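# Scoop dry pet food into both bowls with two arms

## Task

Use the scoop to move dry food pieces into the bowls until every bowl contains 10 or more pieces, spilling as little as possible. A piece counts only if, after last resting in or on the pouch, on the table or on the scoop handle, it sat inside the held scoop while the scoop was raised clear. Pieces caught between gripper fingers have to fall back into the pouch (not the scoop) and then be scooped again from there. The task fails if any bowl ends up with more than a stray piece or so that broke these rules. Both bowls must finish upright on the table. Food that falls off the table counts only as spillage and does not end the scene. At the end, the pouch must stand upright and the scoop must be empty and lying on the table, away from the pouch and both bowls.

## Robot and tools

Robot and frame. There are two arms, left_arm and right_arm, each with a two-finger gripper. All printed positions and velocities use the scene frame: origin at table-top height, halfway between the two nominal bases, +x pointing out over the table, +z up, and left_arm on the +y side (these names do not match image left/right). Calibrated bases: left_arm at (+0.021, +0.256, +0.033) m, right_arm at (+0.036, -0.276, +0.019) m, both almost unrotated. A gripper's fingers point along its own +z and separate along its own y. end_effector_position is the point between the pads, roughly 1 cm short of the fingertips. Reported hand positions and orientations can be off by a few cm, more when the arm is stretched out.

Shared row format. Every motion command is a row of 14 numbers, each in [-1, 1]: dx, dy, dz, rx, ry, rz, opening for left_arm, followed by those seven for right_arm. Both arms are always in the row, even when only one moves. dx..rz are offsets, not poses. They are measured from that arm's Hand target at the start of the action or move, along the Hand target's own axes, not along scene axes. Scale: 1.0 equals 0.6 m of translation or 180 degrees of rotation. rx, ry, rz together form one rotation vector. Opening is absolute: +1 is fully open (0.093 m) and -1 is closed. Sending zeros for an arm's six pose numbers asks again for its current Hand target. To keep a gripper as it is, repeat its present opening command, because 0 means half open, not 'no change'.

execute_actions(actions, cameras). actions is a list of actions. Each action is a table of up to 15 rows, and each row runs for one 1/30 s control step. If a table has fewer than 15 rows, its last row is held for the remaining steps. Each row counts from the Hand target as it stood when that action began, not from the previous row. Each new action or call starts from the updated Hand target, so repeating the same offset keeps moving the arm further. An empty list only returns the current state and images.

move(target, speed, blend, opening_speed, blocking, cameras). target is one 14-number row or a list of up to 15 rows. All rows are offsets from the same starting Hand targets. Each gripper follows a straight path and turns the shorter way. speed is in m/s, from 0.002 to 2.9, default 0.25; turning is capped at twice that in rad/s. Give one value, or one per target. blend, in metres, rounds corners at intermediate targets. opening_speed (0.2 or more, per second on the -1..+1 scale) opens or closes the fingers gradually. A move lasts at least 0.5 s and at most 10 s, and uses about one action per 0.5 s. With blocking=false, the result comes back after about 0.5 s while the move continues. Paths do not avoid obstacles or the other arm. Faster moves lag and stray more and hit harder. The result adds a 'move:' line: done (at rest within 10 mm and 2 degrees), off_target, moving, held or fault. limits=paced means the commanded pose was clipped; limits=held means safety checks withheld steps.

wait(seconds: 0 to 10) lets the scene run while each arm holds its last command. stop() brakes a running move. zoom_image(camera, region=[x0,y0,x1,y1]) enlarges an area of at most 504x504 px from a camera's latest image. read_manual gives only licence texts. finished_scene(scene=1) ends the scene and cannot be undone.

Cameras: cam_high, cam_low, cam_left_wrist, cam_right_wrist, each 896x504. cam_high looks down from about (0.44, 0.26, 1.29). cam_low looks in low from about (0.91, 0.12, 0.29). Each wrist camera moves with its hand. Calibrations are approximate, off by a few mm or degrees.

Reading results. Each result gives, per arm, end_effector_position (m) and end_effector_quat_wxyz, the Hand target, Tool commands, grip_measured, joint positions (the last entry is the finger opening in metres), joint velocities ('within noise' means the arm is still) and joint torques. Torques 1 to 3 wrap around at ±28 N m. The gripper often stops short of or below its Hand target because of friction and weight, and may tilt. Check where it actually went, and send the missing distance as a new offset. Each control step clips commanded orientation to within 40 degrees of the measured one.

Gripping. The pads meet at a grip_measured of about -0.94. Each millimetre of object width adds about 0.0208 to that reading, and the sensor can read up to 0.02 too open. Sending a value about 0.24 below an object's width reading grips a rigid object at full force (about 50 to 65 N per pad). Soft or round items may need a lower value. To keep holding, keep sending the same value. To release, send a value well above the width reading. For the scoop handle, grip firmly so it does not rotate.

Things to avoid. Never let the arms strike or press on each other. The clearance check does not protect grippers or wrist cameras from meeting, and closing one gripper on the other arm's fingers counts as a press. Do not drop or throw things, and do not release objects while they are moving. Avoid fast contacts and hard pushes. An arm pressing against an object keeps pushing until it is commanded back. Keep the bowls and pouch upright. Anything that falls off the table ends the scene. Do not steer a path close to an arm's own base, since that can flip its shoulder posture; go around it instead. Heavy loads, stretched-out arms and unreachable targets heat the motors: MOTOR HOT appears at 75 °C, the arm folds up and stops at 90 °C, and it goes limp at 100 °C. Loose objects may occasionally be pushed by outside disturbances. Simulated time keeps running while you think.

Each tool is called after ">>>" as name([rows], argument=value, ...), one row to a line, values as JSON.

## Session

>>> execute_actions(actions=[])

Scene clock: 0.00 s.
left_arm: end_effector_position=(+0.3923, +0.2632, +0.4502) grip_measured=+1.000 end_effector_quat_wxyz=(+0.721, -0.002, +0.693, +0.011) | right_arm: end_effector_position=(+0.4055, -0.2640, +0.4370) grip_measured=+1.000 end_effector_quat_wxyz=(+0.723, -0.017, +0.690, +0.010)
Joint positions: left_arm=[-0.006 1.039 1.064 0.015 0.001 0.012 0.093] | right_arm=[0.017 1.032 1.06 0.019 -0.014 -0.01 0.093]
Joint velocities: within noise
Joint torques (N m): no reading
Motor temperatures (°C): left_arm=[27 32 38 32 28 29 28] | right_arm=[31 30 43 31 28 29 30]
Heat: left arm: 38 °C; right arm: 43 °C.
Hand target: left_arm +0.3903, +0.2631, +0.4572; +0.727, -0.002, +0.686, +0.011 | right_arm +0.4039, -0.2641, +0.4420; +0.727, -0.017, +0.686, +0.010
Tool commands: left_gripper/opening=+1.0 right_gripper/opening=+1.0

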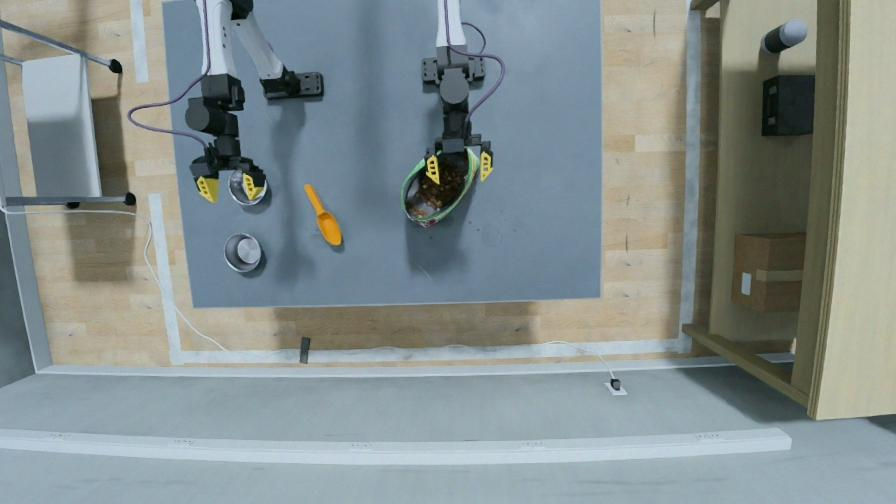

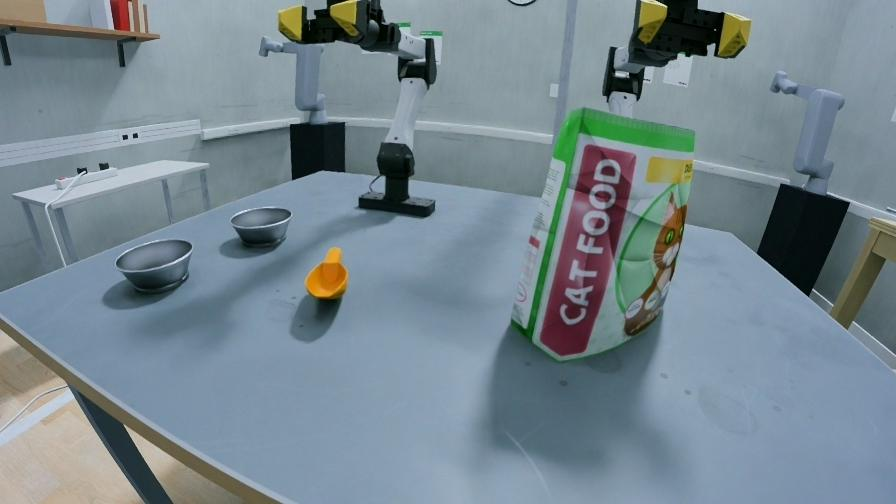

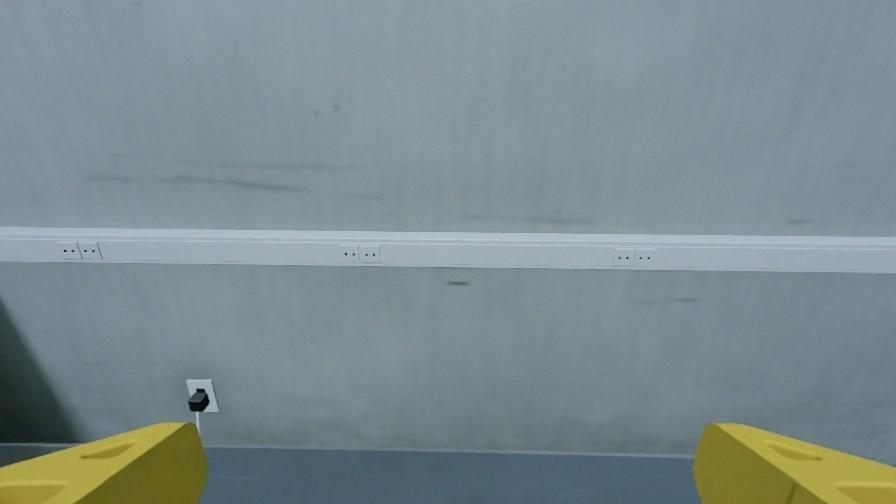

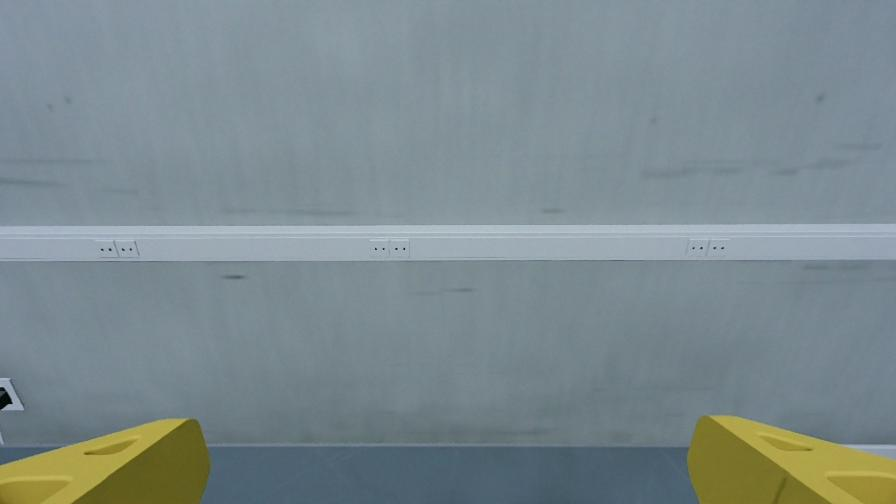

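>>> zoom_image(camera="cam_high", region=[360, 120, 520, 240])

>>> zoom_image(camera="cam_high", region=[190, 160, 370, 290])

>>> zoom_image(camera="cam_low", region=[90, 180, 390, 350])

>>> zoom_image(camera="cam_low", region=[480, 80, 740, 380])

Scaled by 3.150 from the camera's 896x504 image, which has a finer 1280x720 frame.

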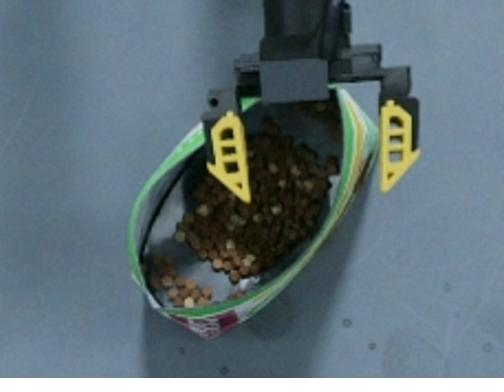

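Scaled by 2.800 from the camera's 896x504 image, which has a finer 1280x720 frame.

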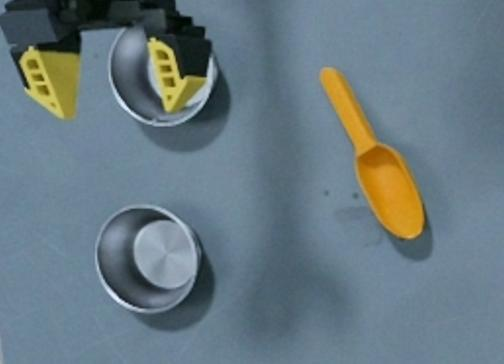

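Scaled by 1.680 from the camera's 896x504 image, which has a finer 1280x720 frame.

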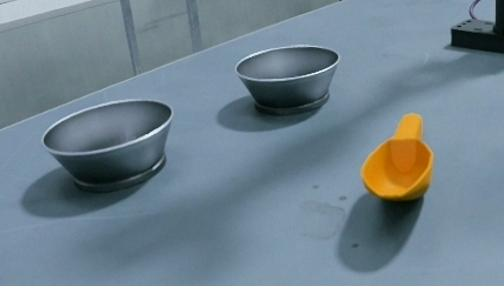

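Scaled by 1.680 from the camera's 896x504 image, which has a finer 1280x720 frame.

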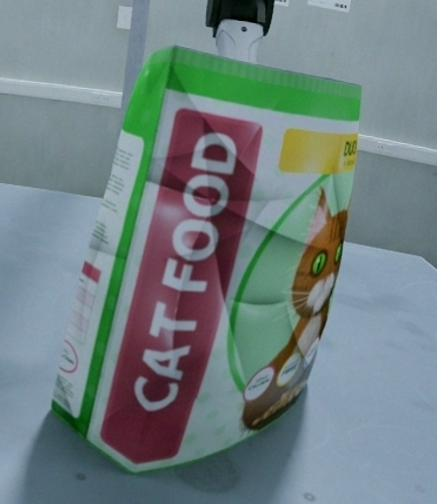

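>>> move(target=[0.003,-0.105,-0.15,0,0.25,0,1,0.065,0.033,-0.117,0,0.25,0,1])

Scene clock: 89.47 s.
left_arm: end_effector_position=(+0.3021, +0.1976, +0.4460) grip_measured=+1.000 end_effector_quat_wxyz=(+0.406, -0.002, +0.914, +0.007) | right_arm: end_effector_position=(+0.3355, -0.2474, +0.3936) grip_measured=+1.000 end_effector_quat_wxyz=(+0.407, -0.023, +0.913, +0.006)
Joint positions: left_arm=[-0.396 1.372 2.08 -1.482 -0.285 -0.254 0.093] | right_arm=[0.124 1.254 1.769 -1.251 0.069 0.052 0.093]
Joint velocities: within noise
Joint torques (N m): left_arm=[-0.38 -3.07 6.28 1.74 -0.33 0.04] | right_arm=[1.09 -1.92 8.01 1.93 0.18 -0.02]
Motor temperatures (°C): left_arm=[27 32 47 44 28 29 28] | right_arm=[31 31 47 41 28 29 30]
Heat: left arm: 47 °C; right arm: 47 °C.
Hand target: left_arm +0.3018, +0.1985, +0.4496; +0.409, -0.006, +0.912, +0.009 | right_arm +0.3354, -0.2474, +0.3989; +0.410, -0.020, +0.912, +0.003
Off the commanded pose: left_arm 0.004 m, 1 deg | right_arm 0.005 m, 1 deg.
move: done
camera_calibration:
cam_left_wrist: T_world_to_cam=[[0.0278746, -0.999527, -0.0129957, 0.197405], [-0.921026, -0.0206283, -0.388955, 0.494548], [0.388503, 0.0228113, -0.921165, 0.371645], [0, 0, 0, 1]] pos_world=[0.305604, 0.199036, 0.537269]
cam_right_wrist: T_world_to_cam=[[-0.0218118, -0.999756, -0.00358646, -0.23781], [-0.925399, 0.0215469, -0.378382, 0.503011], [0.378367, -0.00493428, -0.925642, 0.313951], [0, 0, 0, 1]] pos_world=[0.34151, -0.247041, 0.480084]

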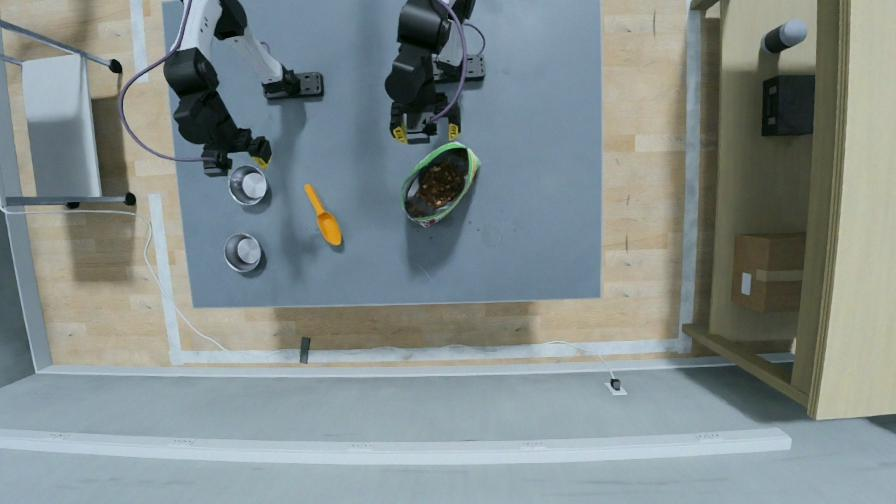

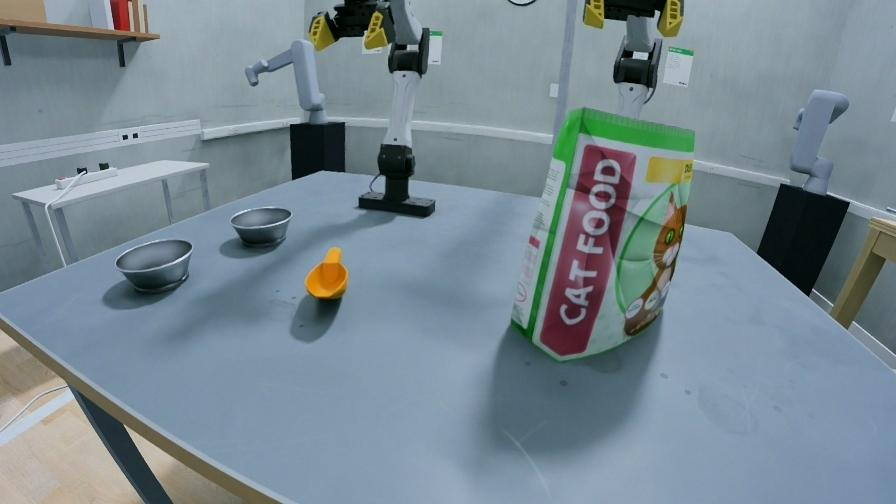

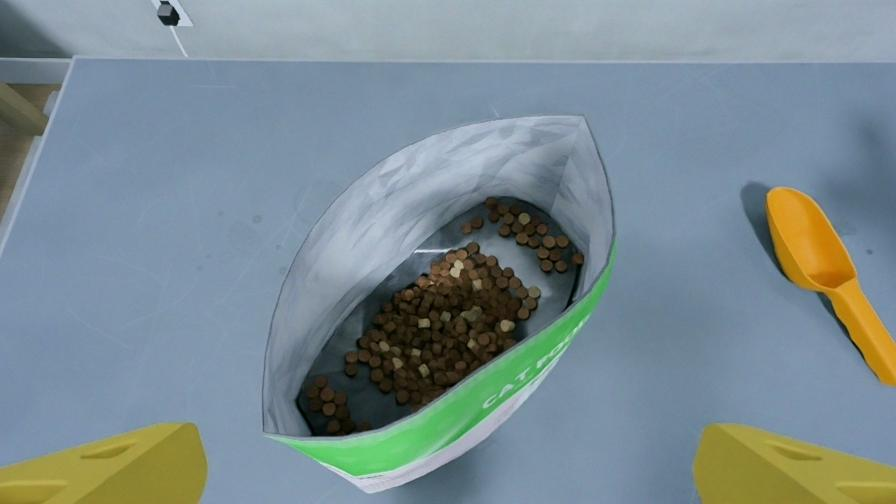

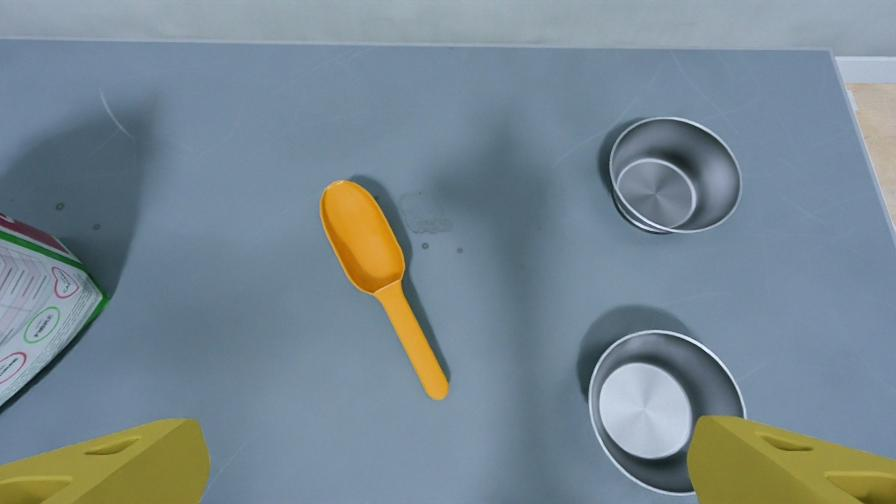

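>>> zoom_image(camera="cam_high", region=[380, 130, 500, 240])

>>> zoom_image(camera="cam_left_wrist", region=[240, 90, 640, 500])

>>> zoom_image(camera="cam_right_wrist", region=[300, 160, 480, 420])

Scaled by 4.200 from the camera's 896x504 image, which has a finer 1280x720 frame.

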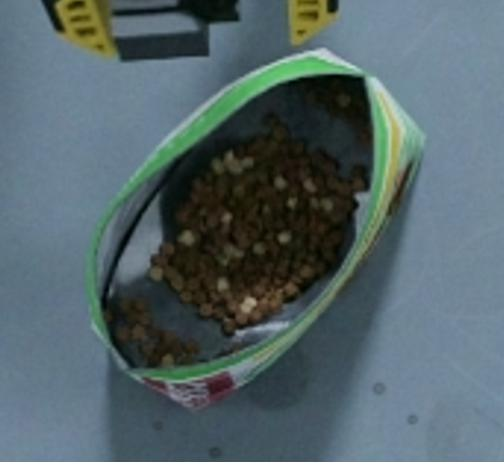

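Scaled by 1.229 from the camera's 896x504 image, which has a finer 1280x720 frame.

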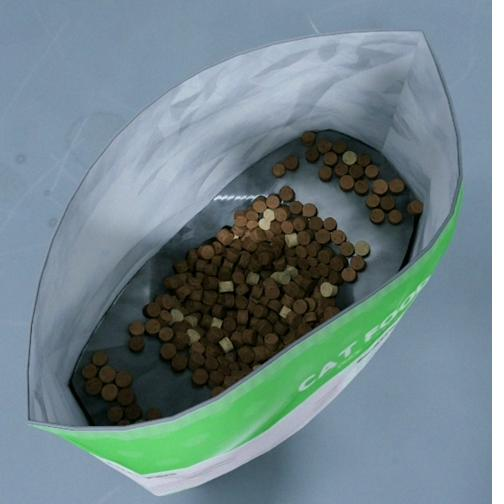

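Scaled by 1.938 from the camera's 896x504 image, which has a finer 1280x720 frame.

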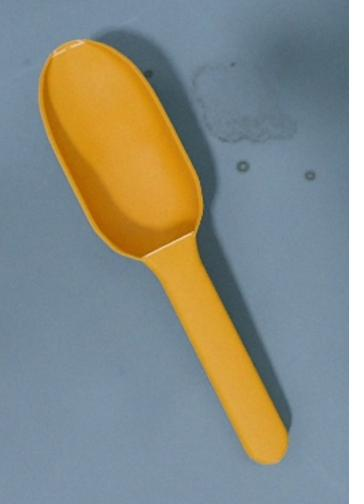

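>>> move(target=[0,0,0,0,0,0,1,0.150,0.0365,0.279,-0.0873,0.1271,-0.1113,0], cameras=["cam_high","cam_low","cam_right_wrist"])

>>> zoom_image(camera="cam_low", region=[280, 180, 480, 320])

Scene clock: 251.37 s.
left_arm: end_effector_position=(+0.3020, +0.1976, +0.4459) grip_measured=+1.000 end_effector_quat_wxyz=(+0.405, -0.002, +0.914, +0.007) | right_arm: end_effector_position=(+0.3979, -0.2248, +0.2228) grip_measured=+0.002 end_effector_quat_wxyz=(+0.208, -0.230, +0.950, +0.046)
Joint positions: left_arm=[-0.396 1.372 2.08 -1.482 -0.285 -0.254 0.093] | right_arm=[0.058 1.583 1.534 -1.121 -0.158 -0.376 0.045]
Joint velocities: within noise
Joint torques (N m): left_arm=[-0.39 -3.07 6.28 1.75 -0.33 0.04] | right_arm=[-0.38 -5.72 5.75 1.47 -0.28 -0.19]
Motor temperatures (°C): left_arm=[27 31 45 43 28 29 27] | right_arm=[30 30 49 43 28 29 30]
Heat: left arm: 45 °C; right arm: 49 °C.
Hand target: left_arm +0.3017, +0.1985, +0.4495; +0.409, -0.006, +0.912, +0.009 | right_arm +0.3999, -0.2249, +0.2201; +0.210, -0.232, +0.948, +0.052
Off the commanded pose: left_arm 0.004 m, 1 deg | right_arm 0.003 m, 1 deg.
move: done
camera_calibration:
cam_right_wrist: T_world_to_cam=[[0.395335, -0.918187, 0.0253703, -0.368738], [-0.918503, -0.394931, 0.0195581, 0.310599], [-0.00793844, -0.0310347, -0.999487, 0.296669], [0, 0, 0, 1]] pos_world=[0.433417, -0.206698, 0.299798]
Images, in order (width x height): cam_high 896x504, cam_low 896x504, cam_right_wrist 896x504.

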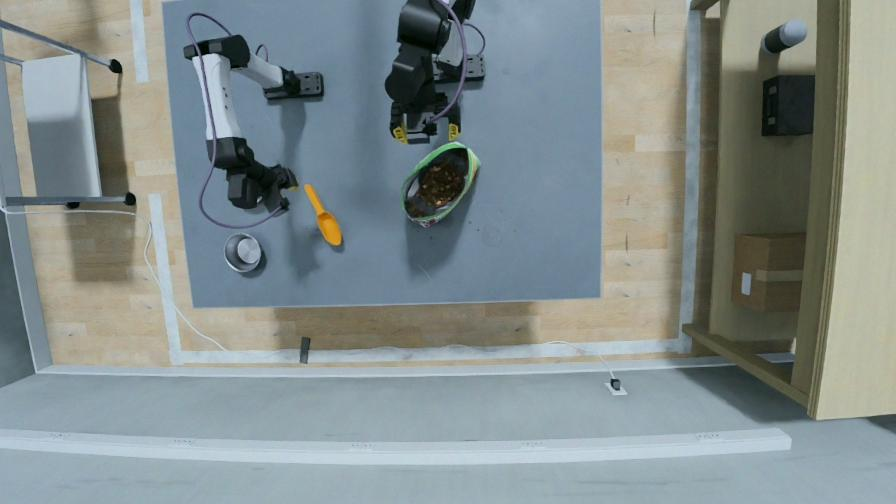

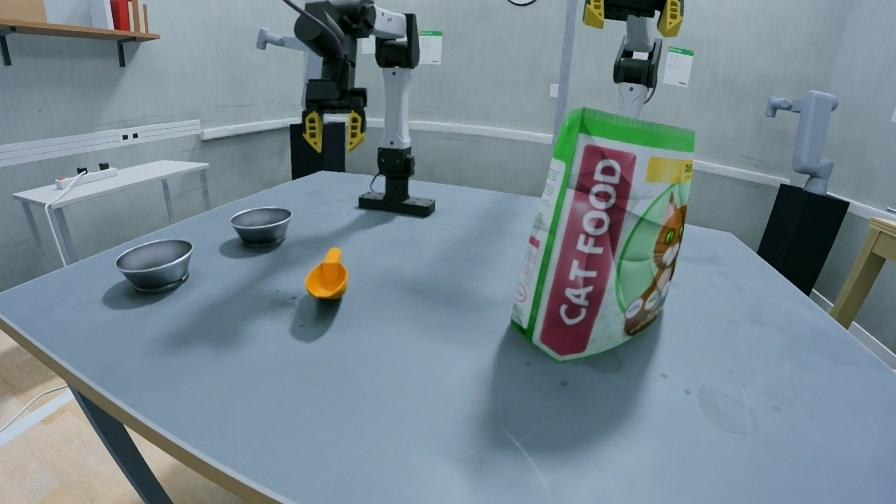

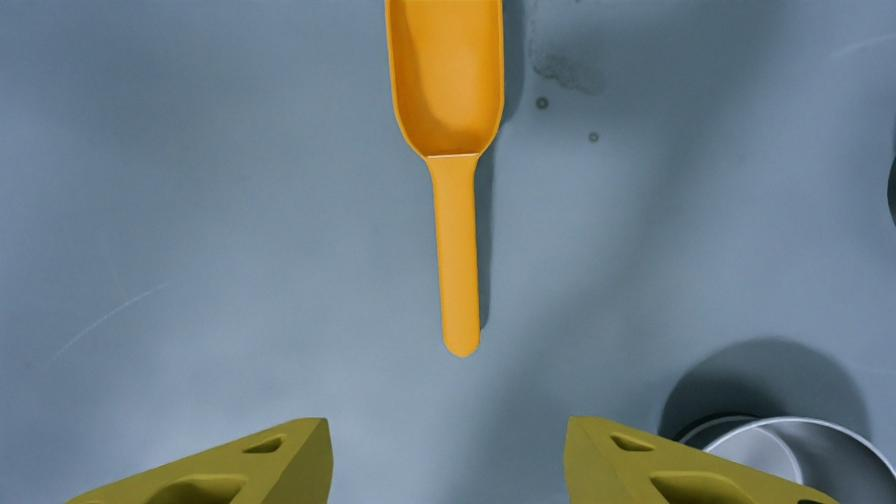

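Scaled by 2.520 from the camera's 896x504 image, which has a finer 1280x720 frame.

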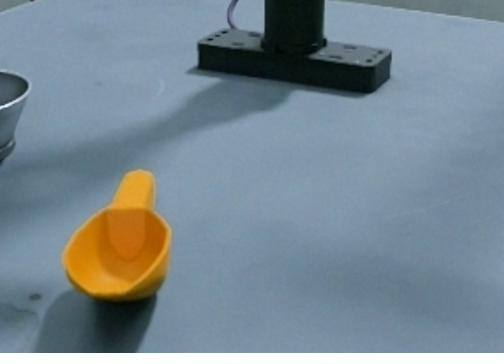

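>>> zoom_image(camera="cam_right_wrist", region=[360, 0, 560, 370])

Scaled by 1.362 from the camera's 896x504 image, which has a finer 1280x720 frame.

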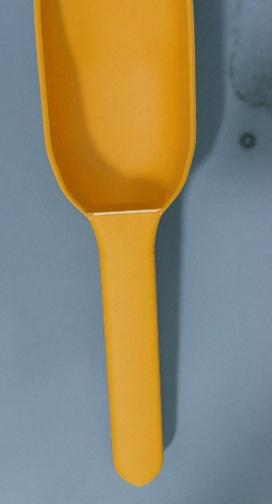

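>>> move(target=[0,0,0,0,0,0,1,0.0548,-0.0197,0.2315,0,0,0,0], cameras=["cam_low","cam_right_wrist"])

>>> zoom_image(camera="cam_low", region=[280, 180, 480, 320])

Scene clock: 283.20 s.
left_arm: end_effector_position=(+0.3020, +0.1976, +0.4459) grip_measured=+1.000 end_effector_quat_wxyz=(+0.405, -0.002, +0.914, +0.007) | right_arm: end_effector_position=(+0.4311, -0.2225, +0.0846) grip_measured=+0.002 end_effector_quat_wxyz=(+0.210, -0.231, +0.949, +0.046)
Joint positions: left_arm=[-0.396 1.372 2.08 -1.482 -0.285 -0.254 0.093] | right_arm=[0.058 1.748 1.157 -0.575 -0.159 -0.377 0.045]
Joint velocities: within noise
Joint torques (N m): left_arm=[-0.39 -3.06 6.28 1.75 -0.32 0.04] | right_arm=[-0.09 -6.65 5.46 1.46 -0.26 -0.16]
Motor temperatures (°C): left_arm=[27 30 45 43 28 29 27] | right_arm=[30 32 47 41 28 29 30]
Heat: left arm: 45 °C; right arm: 47 °C.
Hand target: left_arm +0.3017, +0.1985, +0.4495; +0.409, -0.006, +0.912, +0.009 | right_arm +0.4309, -0.2221, +0.0803; +0.210, -0.232, +0.948, +0.051
Off the commanded pose: left_arm 0.004 m, 1 deg | right_arm 0.004 m, 1 deg.
move: done
camera_calibration:
cam_right_wrist: T_world_to_cam=[[0.396433, -0.917677, 0.0266338, -0.376618], [-0.918057, -0.396152, 0.0153312, 0.344617], [-0.00351804, -0.0305292, -0.999528, 0.157123], [0, 0, 0, 1]] pos_world=[0.466234, -0.204297, 0.161796]
Images, in order (width x height): cam_low 896x504, cam_right_wrist 896x504.

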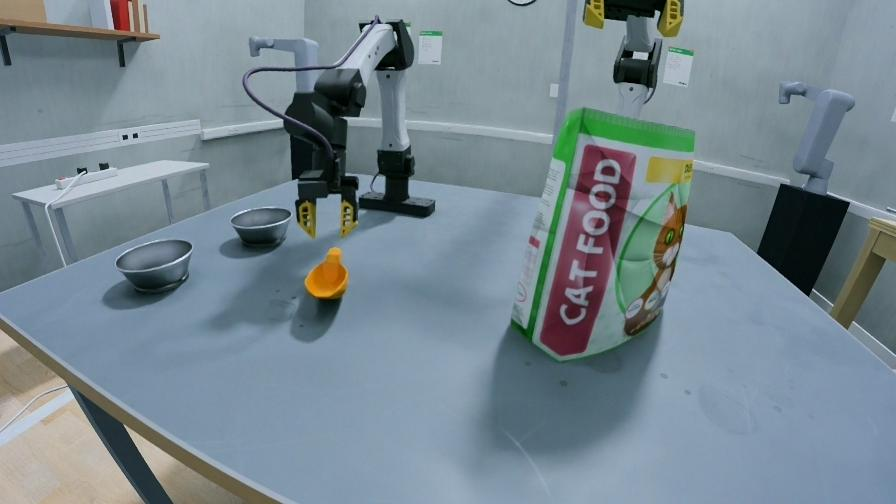

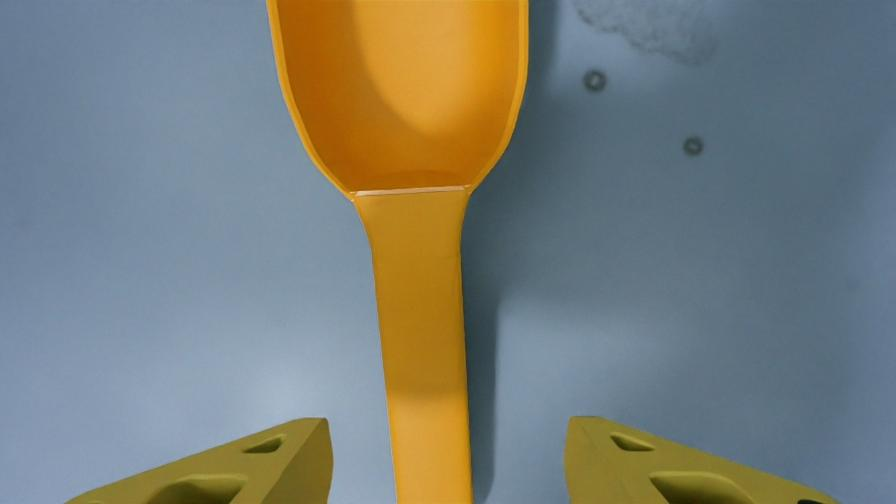

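Scaled by 2.520 from the camera's 896x504 image, which has a finer 1280x720 frame.

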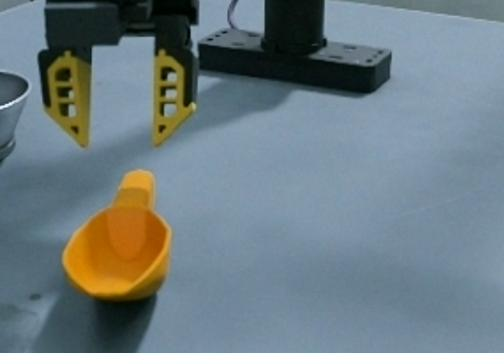

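>>> move([
  [0,0,0,0,0,0,1,0.0407,0.0072,0.0877,0,0,0,0],
  [0,0,0,0,0,0,1,0.0407,0.0072,0.0877,0,0,0,-0.78],
], speed=0.12, opening_speed=1.0, cameras=["cam_low","cam_right_wrist"])

>>> zoom_image(camera="cam_low", region=[280, 180, 480, 320])

Scene clock: 299.17 s.
left_arm: end_effector_position=(+0.3020, +0.1976, +0.4459) grip_measured=+1.000 end_effector_quat_wxyz=(+0.405, -0.002, +0.914, +0.007) | right_arm: end_effector_position=(+0.4313, -0.2225, +0.0280) grip_measured=-0.613 end_effector_quat_wxyz=(+0.213, -0.230, +0.948, +0.045)
Joint positions: left_arm=[-0.396 1.372 2.08 -1.482 -0.285 -0.254 0.093] | right_arm=[0.058 1.844 1.024 -0.34 -0.159 -0.376 0.016]
Joint velocities: within noise
Joint torques (N m): left_arm=[-0.38 -3.06 6.3 1.75 -0.33 0.04] | right_arm=[1.09 -6.68 4.82 1.47 -0.22 -0.06]
Motor temperatures (°C): left_arm=[27 30 45 43 28 29 27] | right_arm=[30 33 46 41 28 29 30]
Heat: left arm: 45 °C; right arm: 46 °C.
Hand target: left_arm +0.3017, +0.1985, +0.4495; +0.409, -0.006, +0.912, +0.009 | right_arm +0.4290, -0.2182, +0.0224; +0.210, -0.232, +0.948, +0.051
Off the commanded pose: left_arm 0.004 m, 1 deg | right_arm 0.007 m, 1 deg.
move: done
camera_calibration:
cam_right_wrist: T_world_to_cam=[[0.395344, -0.918102, 0.0281536, -0.37487], [-0.91853, -0.395235, 0.0095458, 0.346298], [0.00236329, -0.0296338, -0.999558, 0.0980889], [0, 0, 0, 1]] pos_world=[0.466056, -0.204393, 0.105294]
Images, in order (width x height): cam_low 896x504, cam_right_wrist 896x504.

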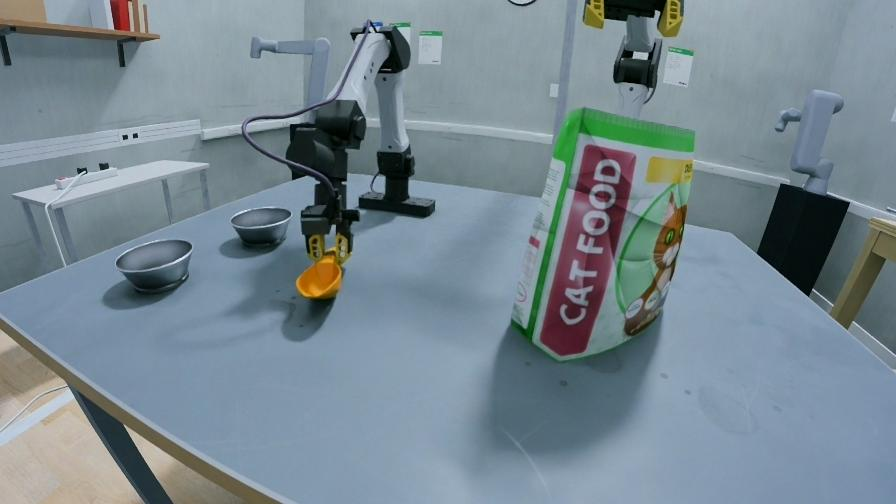

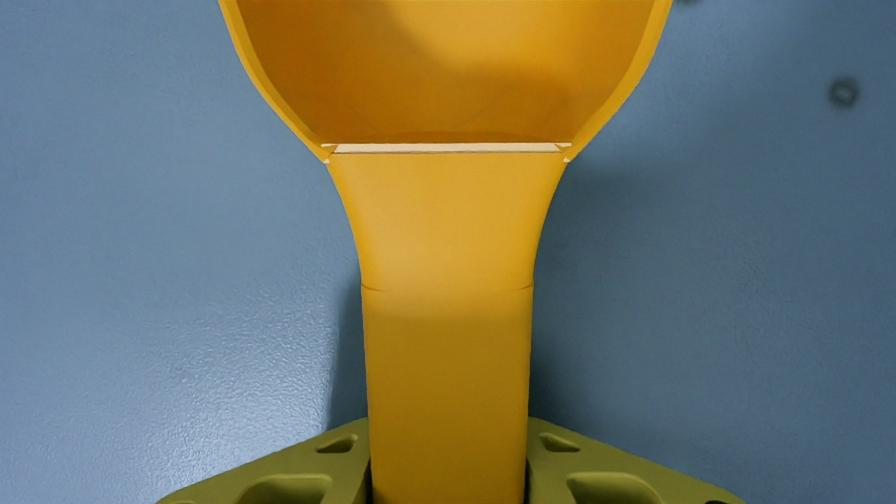

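Scaled by 2.520 from the camera's 896x504 image, which has a finer 1280x720 frame.

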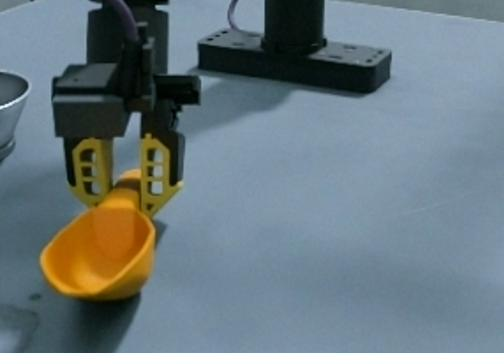

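>>> move([
  [0,0,0,0,0,0,1,-0.0845,0.0002,-0.181,0,0,0,-0.85],
  [0,0,0,0,0,0,1,-0.149,0.3863,-0.1505,0.1220,-0.0003,0.2614,-0.85],
], speed=[0.15,0.25], opening_speed=1.0)

Scene clock: 320.33 s.
left_arm: end_effector_position=(+0.3020, +0.1976, +0.4459) grip_measured=+1.000 end_effector_quat_wxyz=(+0.405, -0.002, +0.914, +0.007) | right_arm: end_effector_position=(+0.3545, +0.0070, +0.1394) grip_measured=-0.626 end_effector_quat_wxyz=(+0.203, +0.201, +0.957, -0.041)
Joint positions: left_arm=[-0.396 1.372 2.08 -1.482 -0.285 -0.254 0.093] | right_arm=[0.871 2.046 1.805 -1.207 0.399 1.269 0.015]
Joint velocities: within noise
Joint torques (N m): left_arm=[-0.39 -3.06 6.27 1.74 -0.32 0.04] | right_arm=[0.13 -8.06 8.73 0.54 0.54 -0.03]
Motor temperatures (°C): left_arm=[27 30 45 44 28 29 27] | right_arm=[30 35 46 40 28 29 31]
Heat: left arm: 45 °C; right arm: 46 °C.
Hand target: left_arm +0.3017, +0.1985, +0.4495; +0.409, -0.006, +0.912, +0.009 | right_arm +0.3602, +0.0072, +0.1421; +0.212, +0.207, +0.954, -0.046
Off the commanded pose: left_arm 0.004 m, 1 deg | right_arm 0.006 m, 1 deg.
move: done
camera_calibration:
cam_left_wrist: T_world_to_cam=[[0.0280897, -0.99952, -0.0130306, 0.197358], [-0.921316, -0.0208302, -0.388256, 0.494171], [0.387798, 0.0229113, -0.921459, 0.371946], [0, 0, 0, 1]] pos_world=[0.305504, 0.199035, 0.53717]
cam_right_wrist: T_world_to_cam=[[-0.462248, -0.88661, 0.015795, 0.168573], [-0.886007, 0.462516, 0.0327148, 0.34456], [-0.0363107, 0.00112782, -0.99934, 0.229887], [0, 0, 0, 1]] pos_world=[0.391552, -0.0101658, 0.2158]

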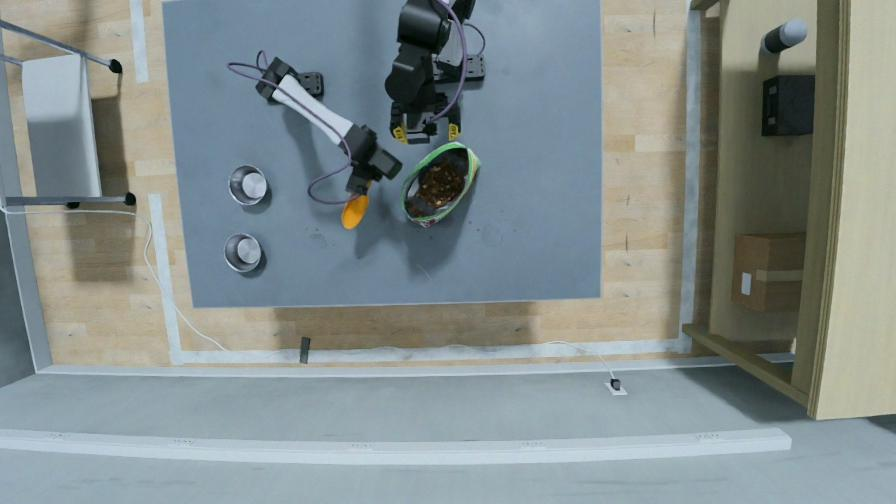

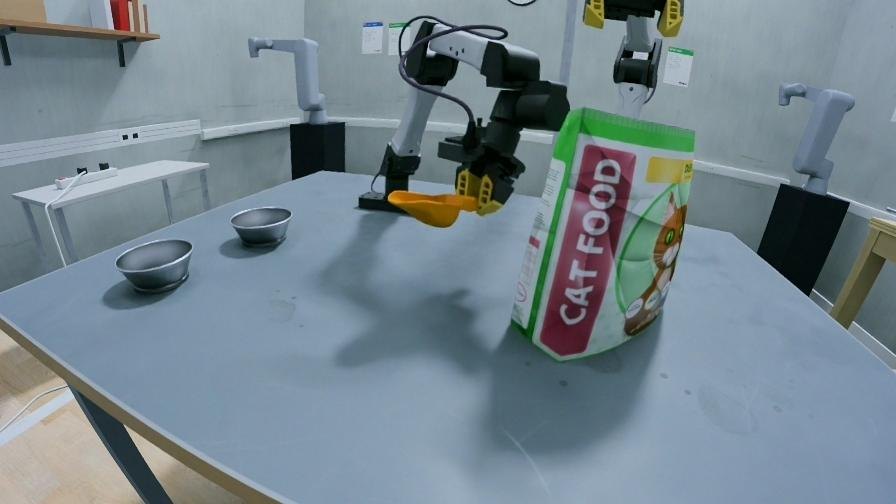

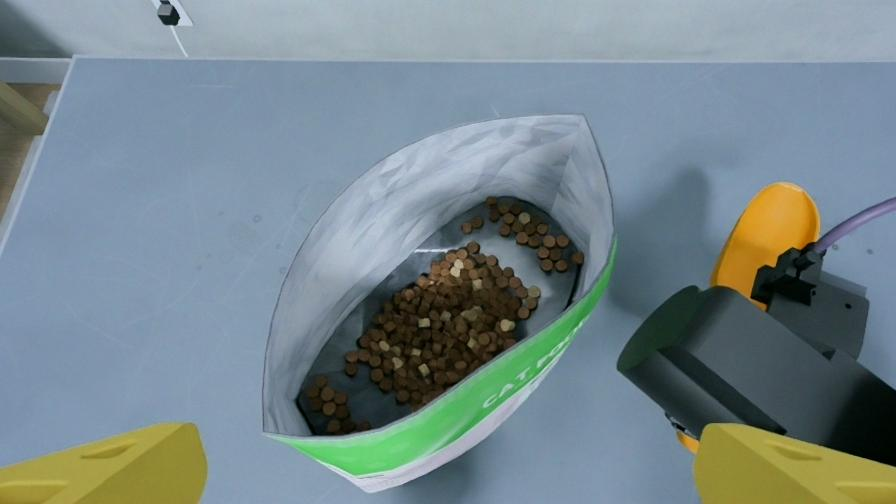

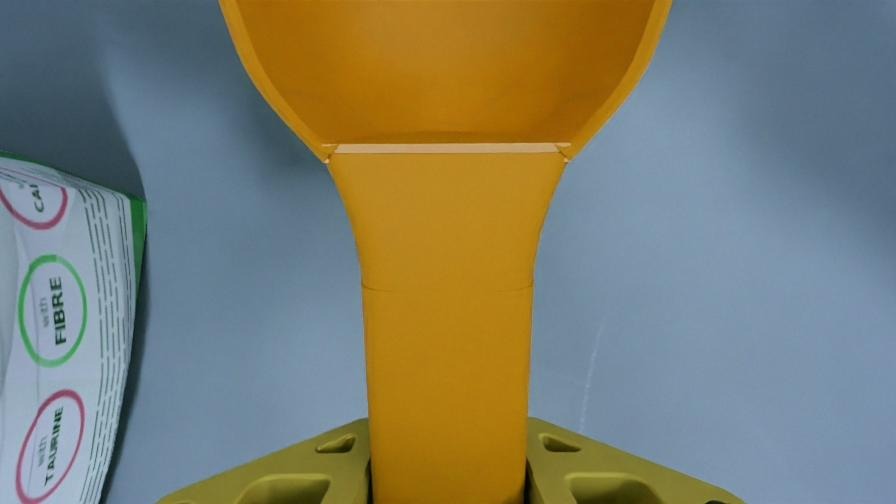

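>>> move(target=[0,0,0,0,0,0,1,0.079,0,0.169,0,0,0,-0.85], speed=0.12, cameras=["cam_high","cam_low","cam_right_wrist"])

>>> zoom_image(camera="cam_low", region=[340, 160, 540, 340])

Scene clock: 334.80 s.
left_arm: end_effector_position=(+0.3020, +0.1976, +0.4459) grip_measured=+1.000 end_effector_quat_wxyz=(+0.405, -0.002, +0.914, +0.007) | right_arm: end_effector_position=(+0.3578, +0.0106, +0.0351) grip_measured=-0.626 end_effector_quat_wxyz=(+0.205, +0.203, +0.957, -0.039)
Joint positions: left_arm=[-0.396 1.372 2.08 -1.482 -0.285 -0.254 0.093] | right_arm=[0.871 2.139 1.523 -0.828 0.401 1.272 0.015]
Joint velocities: within noise
Joint torques (N m): left_arm=[-0.4 -3.06 6.3 1.74 -0.33 0.03] | right_arm=[0.13 -8.84 4.82 0.81 0.53 -0.05]
Motor temperatures (°C): left_arm=[27 30 45 44 28 29 27] | right_arm=[30 37 46 39 29 29 31]
Heat: left arm: 45 °C; right arm: 46 °C.
Hand target: left_arm +0.3017, +0.1985, +0.4495; +0.409, -0.006, +0.912, +0.009 | right_arm +0.3601, +0.0072, +0.0301; +0.212, +0.207, +0.954, -0.046
Off the commanded pose: left_arm 0.004 m, 1 deg | right_arm 0.006 m, 1 deg.
move: done
camera_calibration:
cam_right_wrist: T_world_to_cam=[[-0.465034, -0.885235, 0.0101021, 0.176074], [-0.884744, 0.465117, 0.0298845, 0.348947], [-0.0311534, 0.00495954, -0.999502, 0.123964], [0, 0, 0, 1]] pos_world=[0.394471, -0.00704936, 0.111696]
Images, in order (width x height): cam_high 896x504, cam_low 896x504, cam_right_wrist 896x504.

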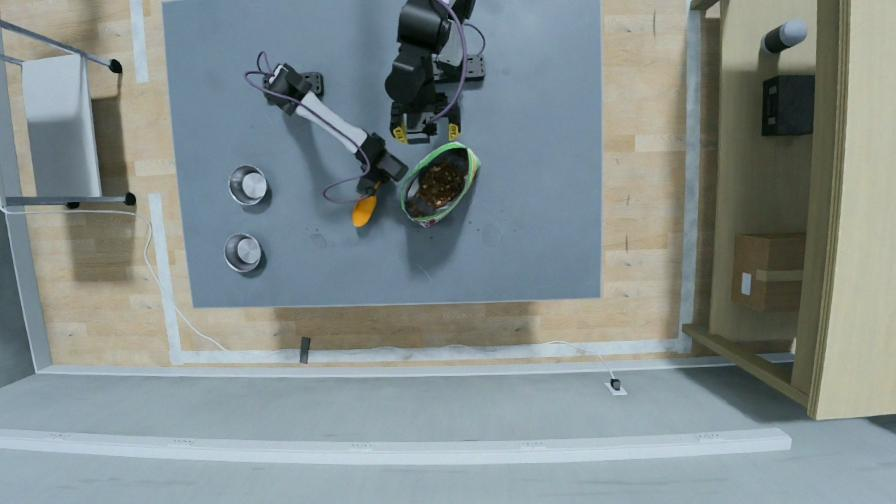

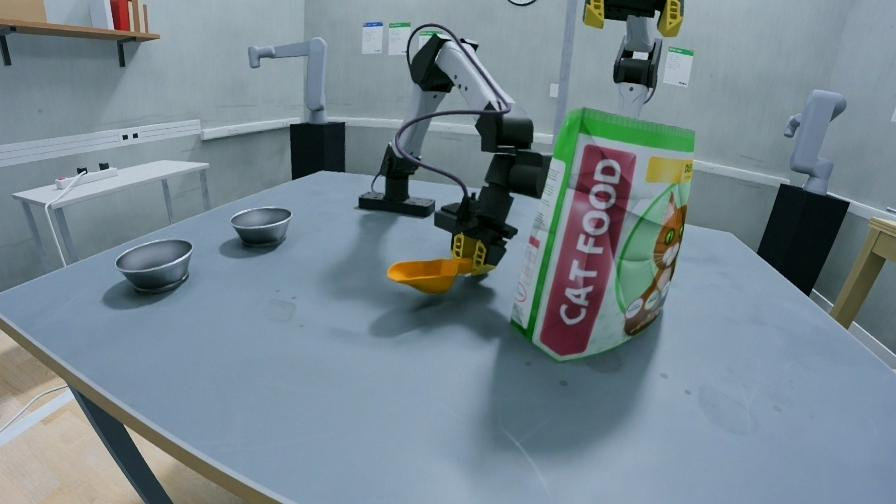

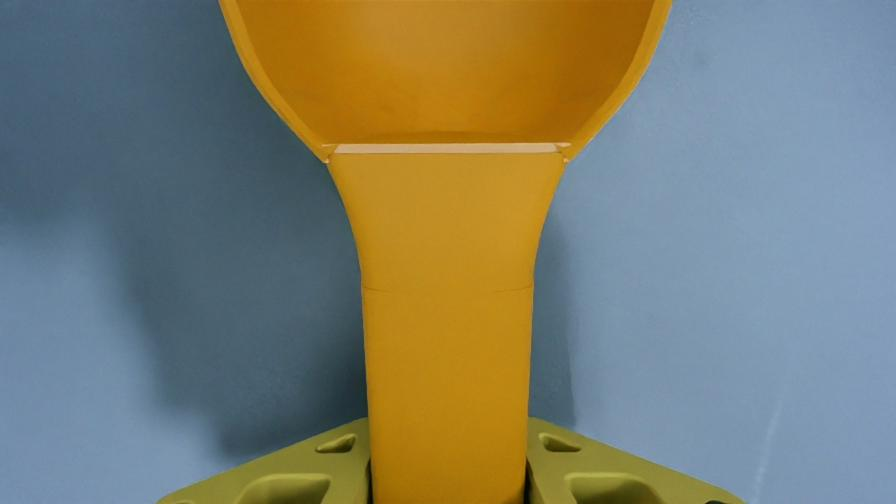

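Scaled by 2.520 from the camera's 896x504 image, which has a finer 1280x720 frame.

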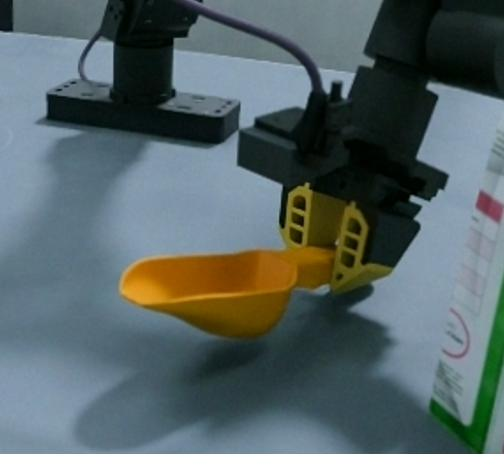

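>>> move([
  [0,0,0,0,0,0,1,0.0056,0,0.0121,0,0,0,-0.85],
  [0,0,0,0,0,0,1,0.0056,0,0.0121,0,0,0,-0.2],
  [0,0,0,0,0,0,1,0,0,-0.28,0,0,0,-0.2],
], speed=[0.05,0.1,0.2], opening_speed=0.8, cameras=["cam_high","cam_low","cam_right_wrist"])

>>> zoom_image(camera="cam_low", region=[340, 160, 540, 340])

Scene clock: 348.20 s.
left_arm: end_effector_position=(+0.3020, +0.1976, +0.4459) grip_measured=+1.000 end_effector_quat_wxyz=(+0.405, -0.002, +0.914, +0.007) | right_arm: end_effector_position=(+0.2934, +0.0360, +0.1721) grip_measured=-0.202 end_effector_quat_wxyz=(+0.202, +0.202, +0.957, -0.053)
Joint positions: left_arm=[-0.396 1.372 2.08 -1.482 -0.285 -0.254 0.093] | right_arm=[1.042 2.055 1.95 -1.441 0.42 1.462 0.035]
Joint velocities: within noise
Joint torques (N m): left_arm=[-0.42 -3.07 6.27 1.75 -0.32 0.03] | right_arm=[0.57 -9.7 8.2 0.28 0.5 -0.02]
Motor temperatures (°C): left_arm=[27 30 45 44 28 29 27] | right_arm=[30 38 46 38 29 29 31]
Heat: left arm: 45 °C; right arm: 46 °C.
Hand target: left_arm +0.3018, +0.1984, +0.4496; +0.409, -0.006, +0.912, +0.009 | right_arm +0.2954, +0.0368, +0.1824; +0.212, +0.207, +0.954, -0.046
Off the commanded pose: left_arm 0.004 m, 1 deg | right_arm 0.010 m, 2 deg.
move: done
camera_calibration:
cam_right_wrist: T_world_to_cam=[[-0.468205, -0.882818, 0.037625, 0.163422], [-0.882611, 0.469281, 0.0278002, 0.275573], [-0.0421992, -0.0201921, -0.998905, 0.262806], [0, 0, 0, 1]] pos_world=[0.330829, 0.0202574, 0.248709]
Images, in order (width x height): cam_high 896x504, cam_low 896x504, cam_right_wrist 896x504.

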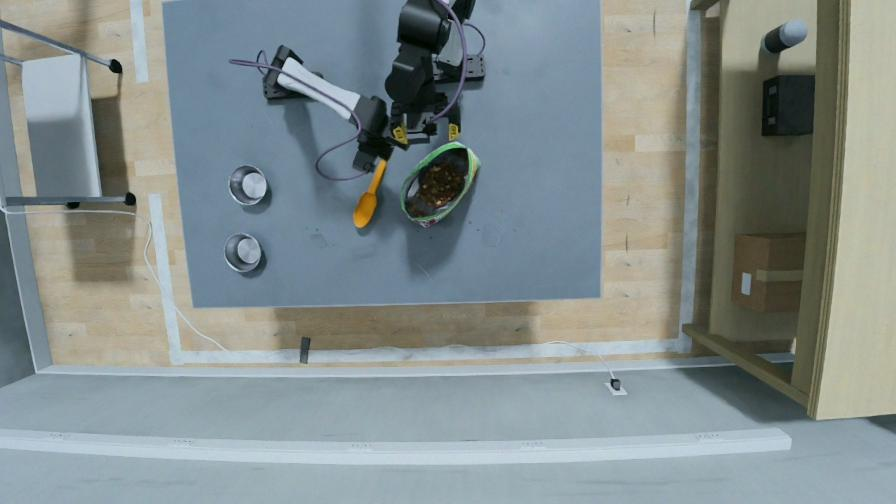

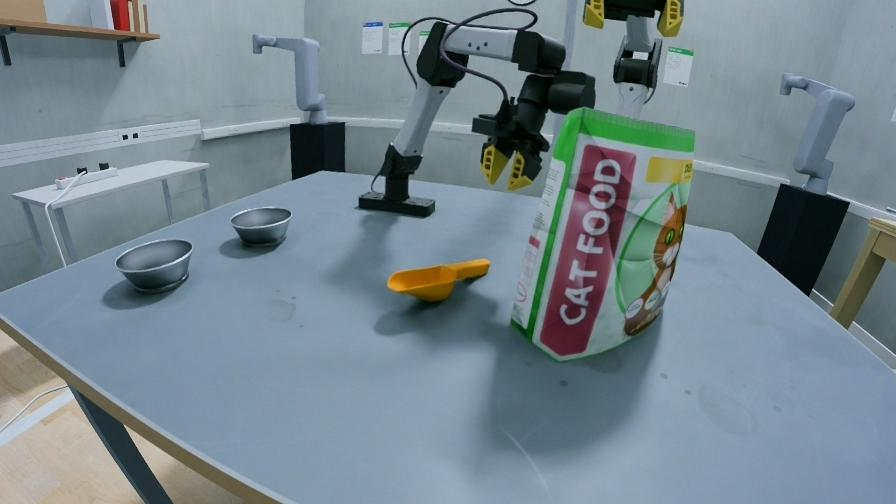

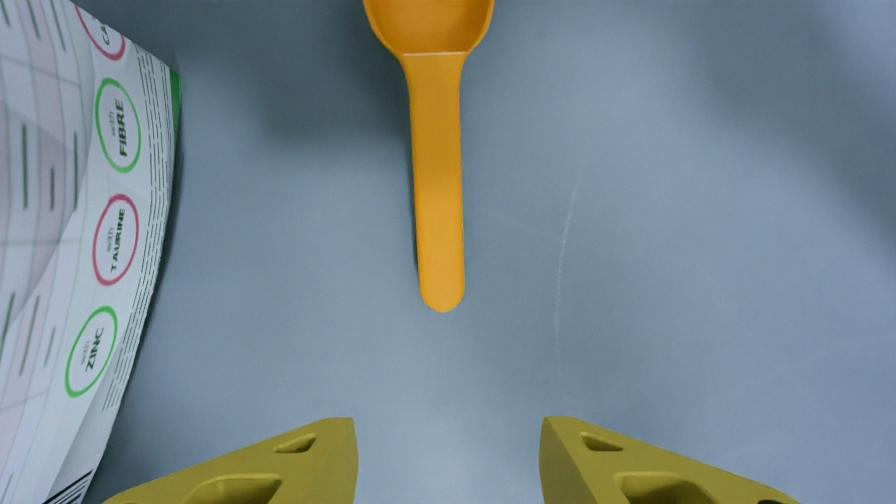

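Scaled by 2.520 from the camera's 896x504 image, which has a finer 1280x720 frame.

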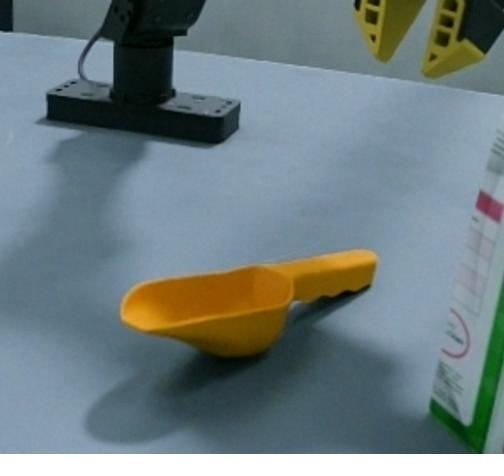

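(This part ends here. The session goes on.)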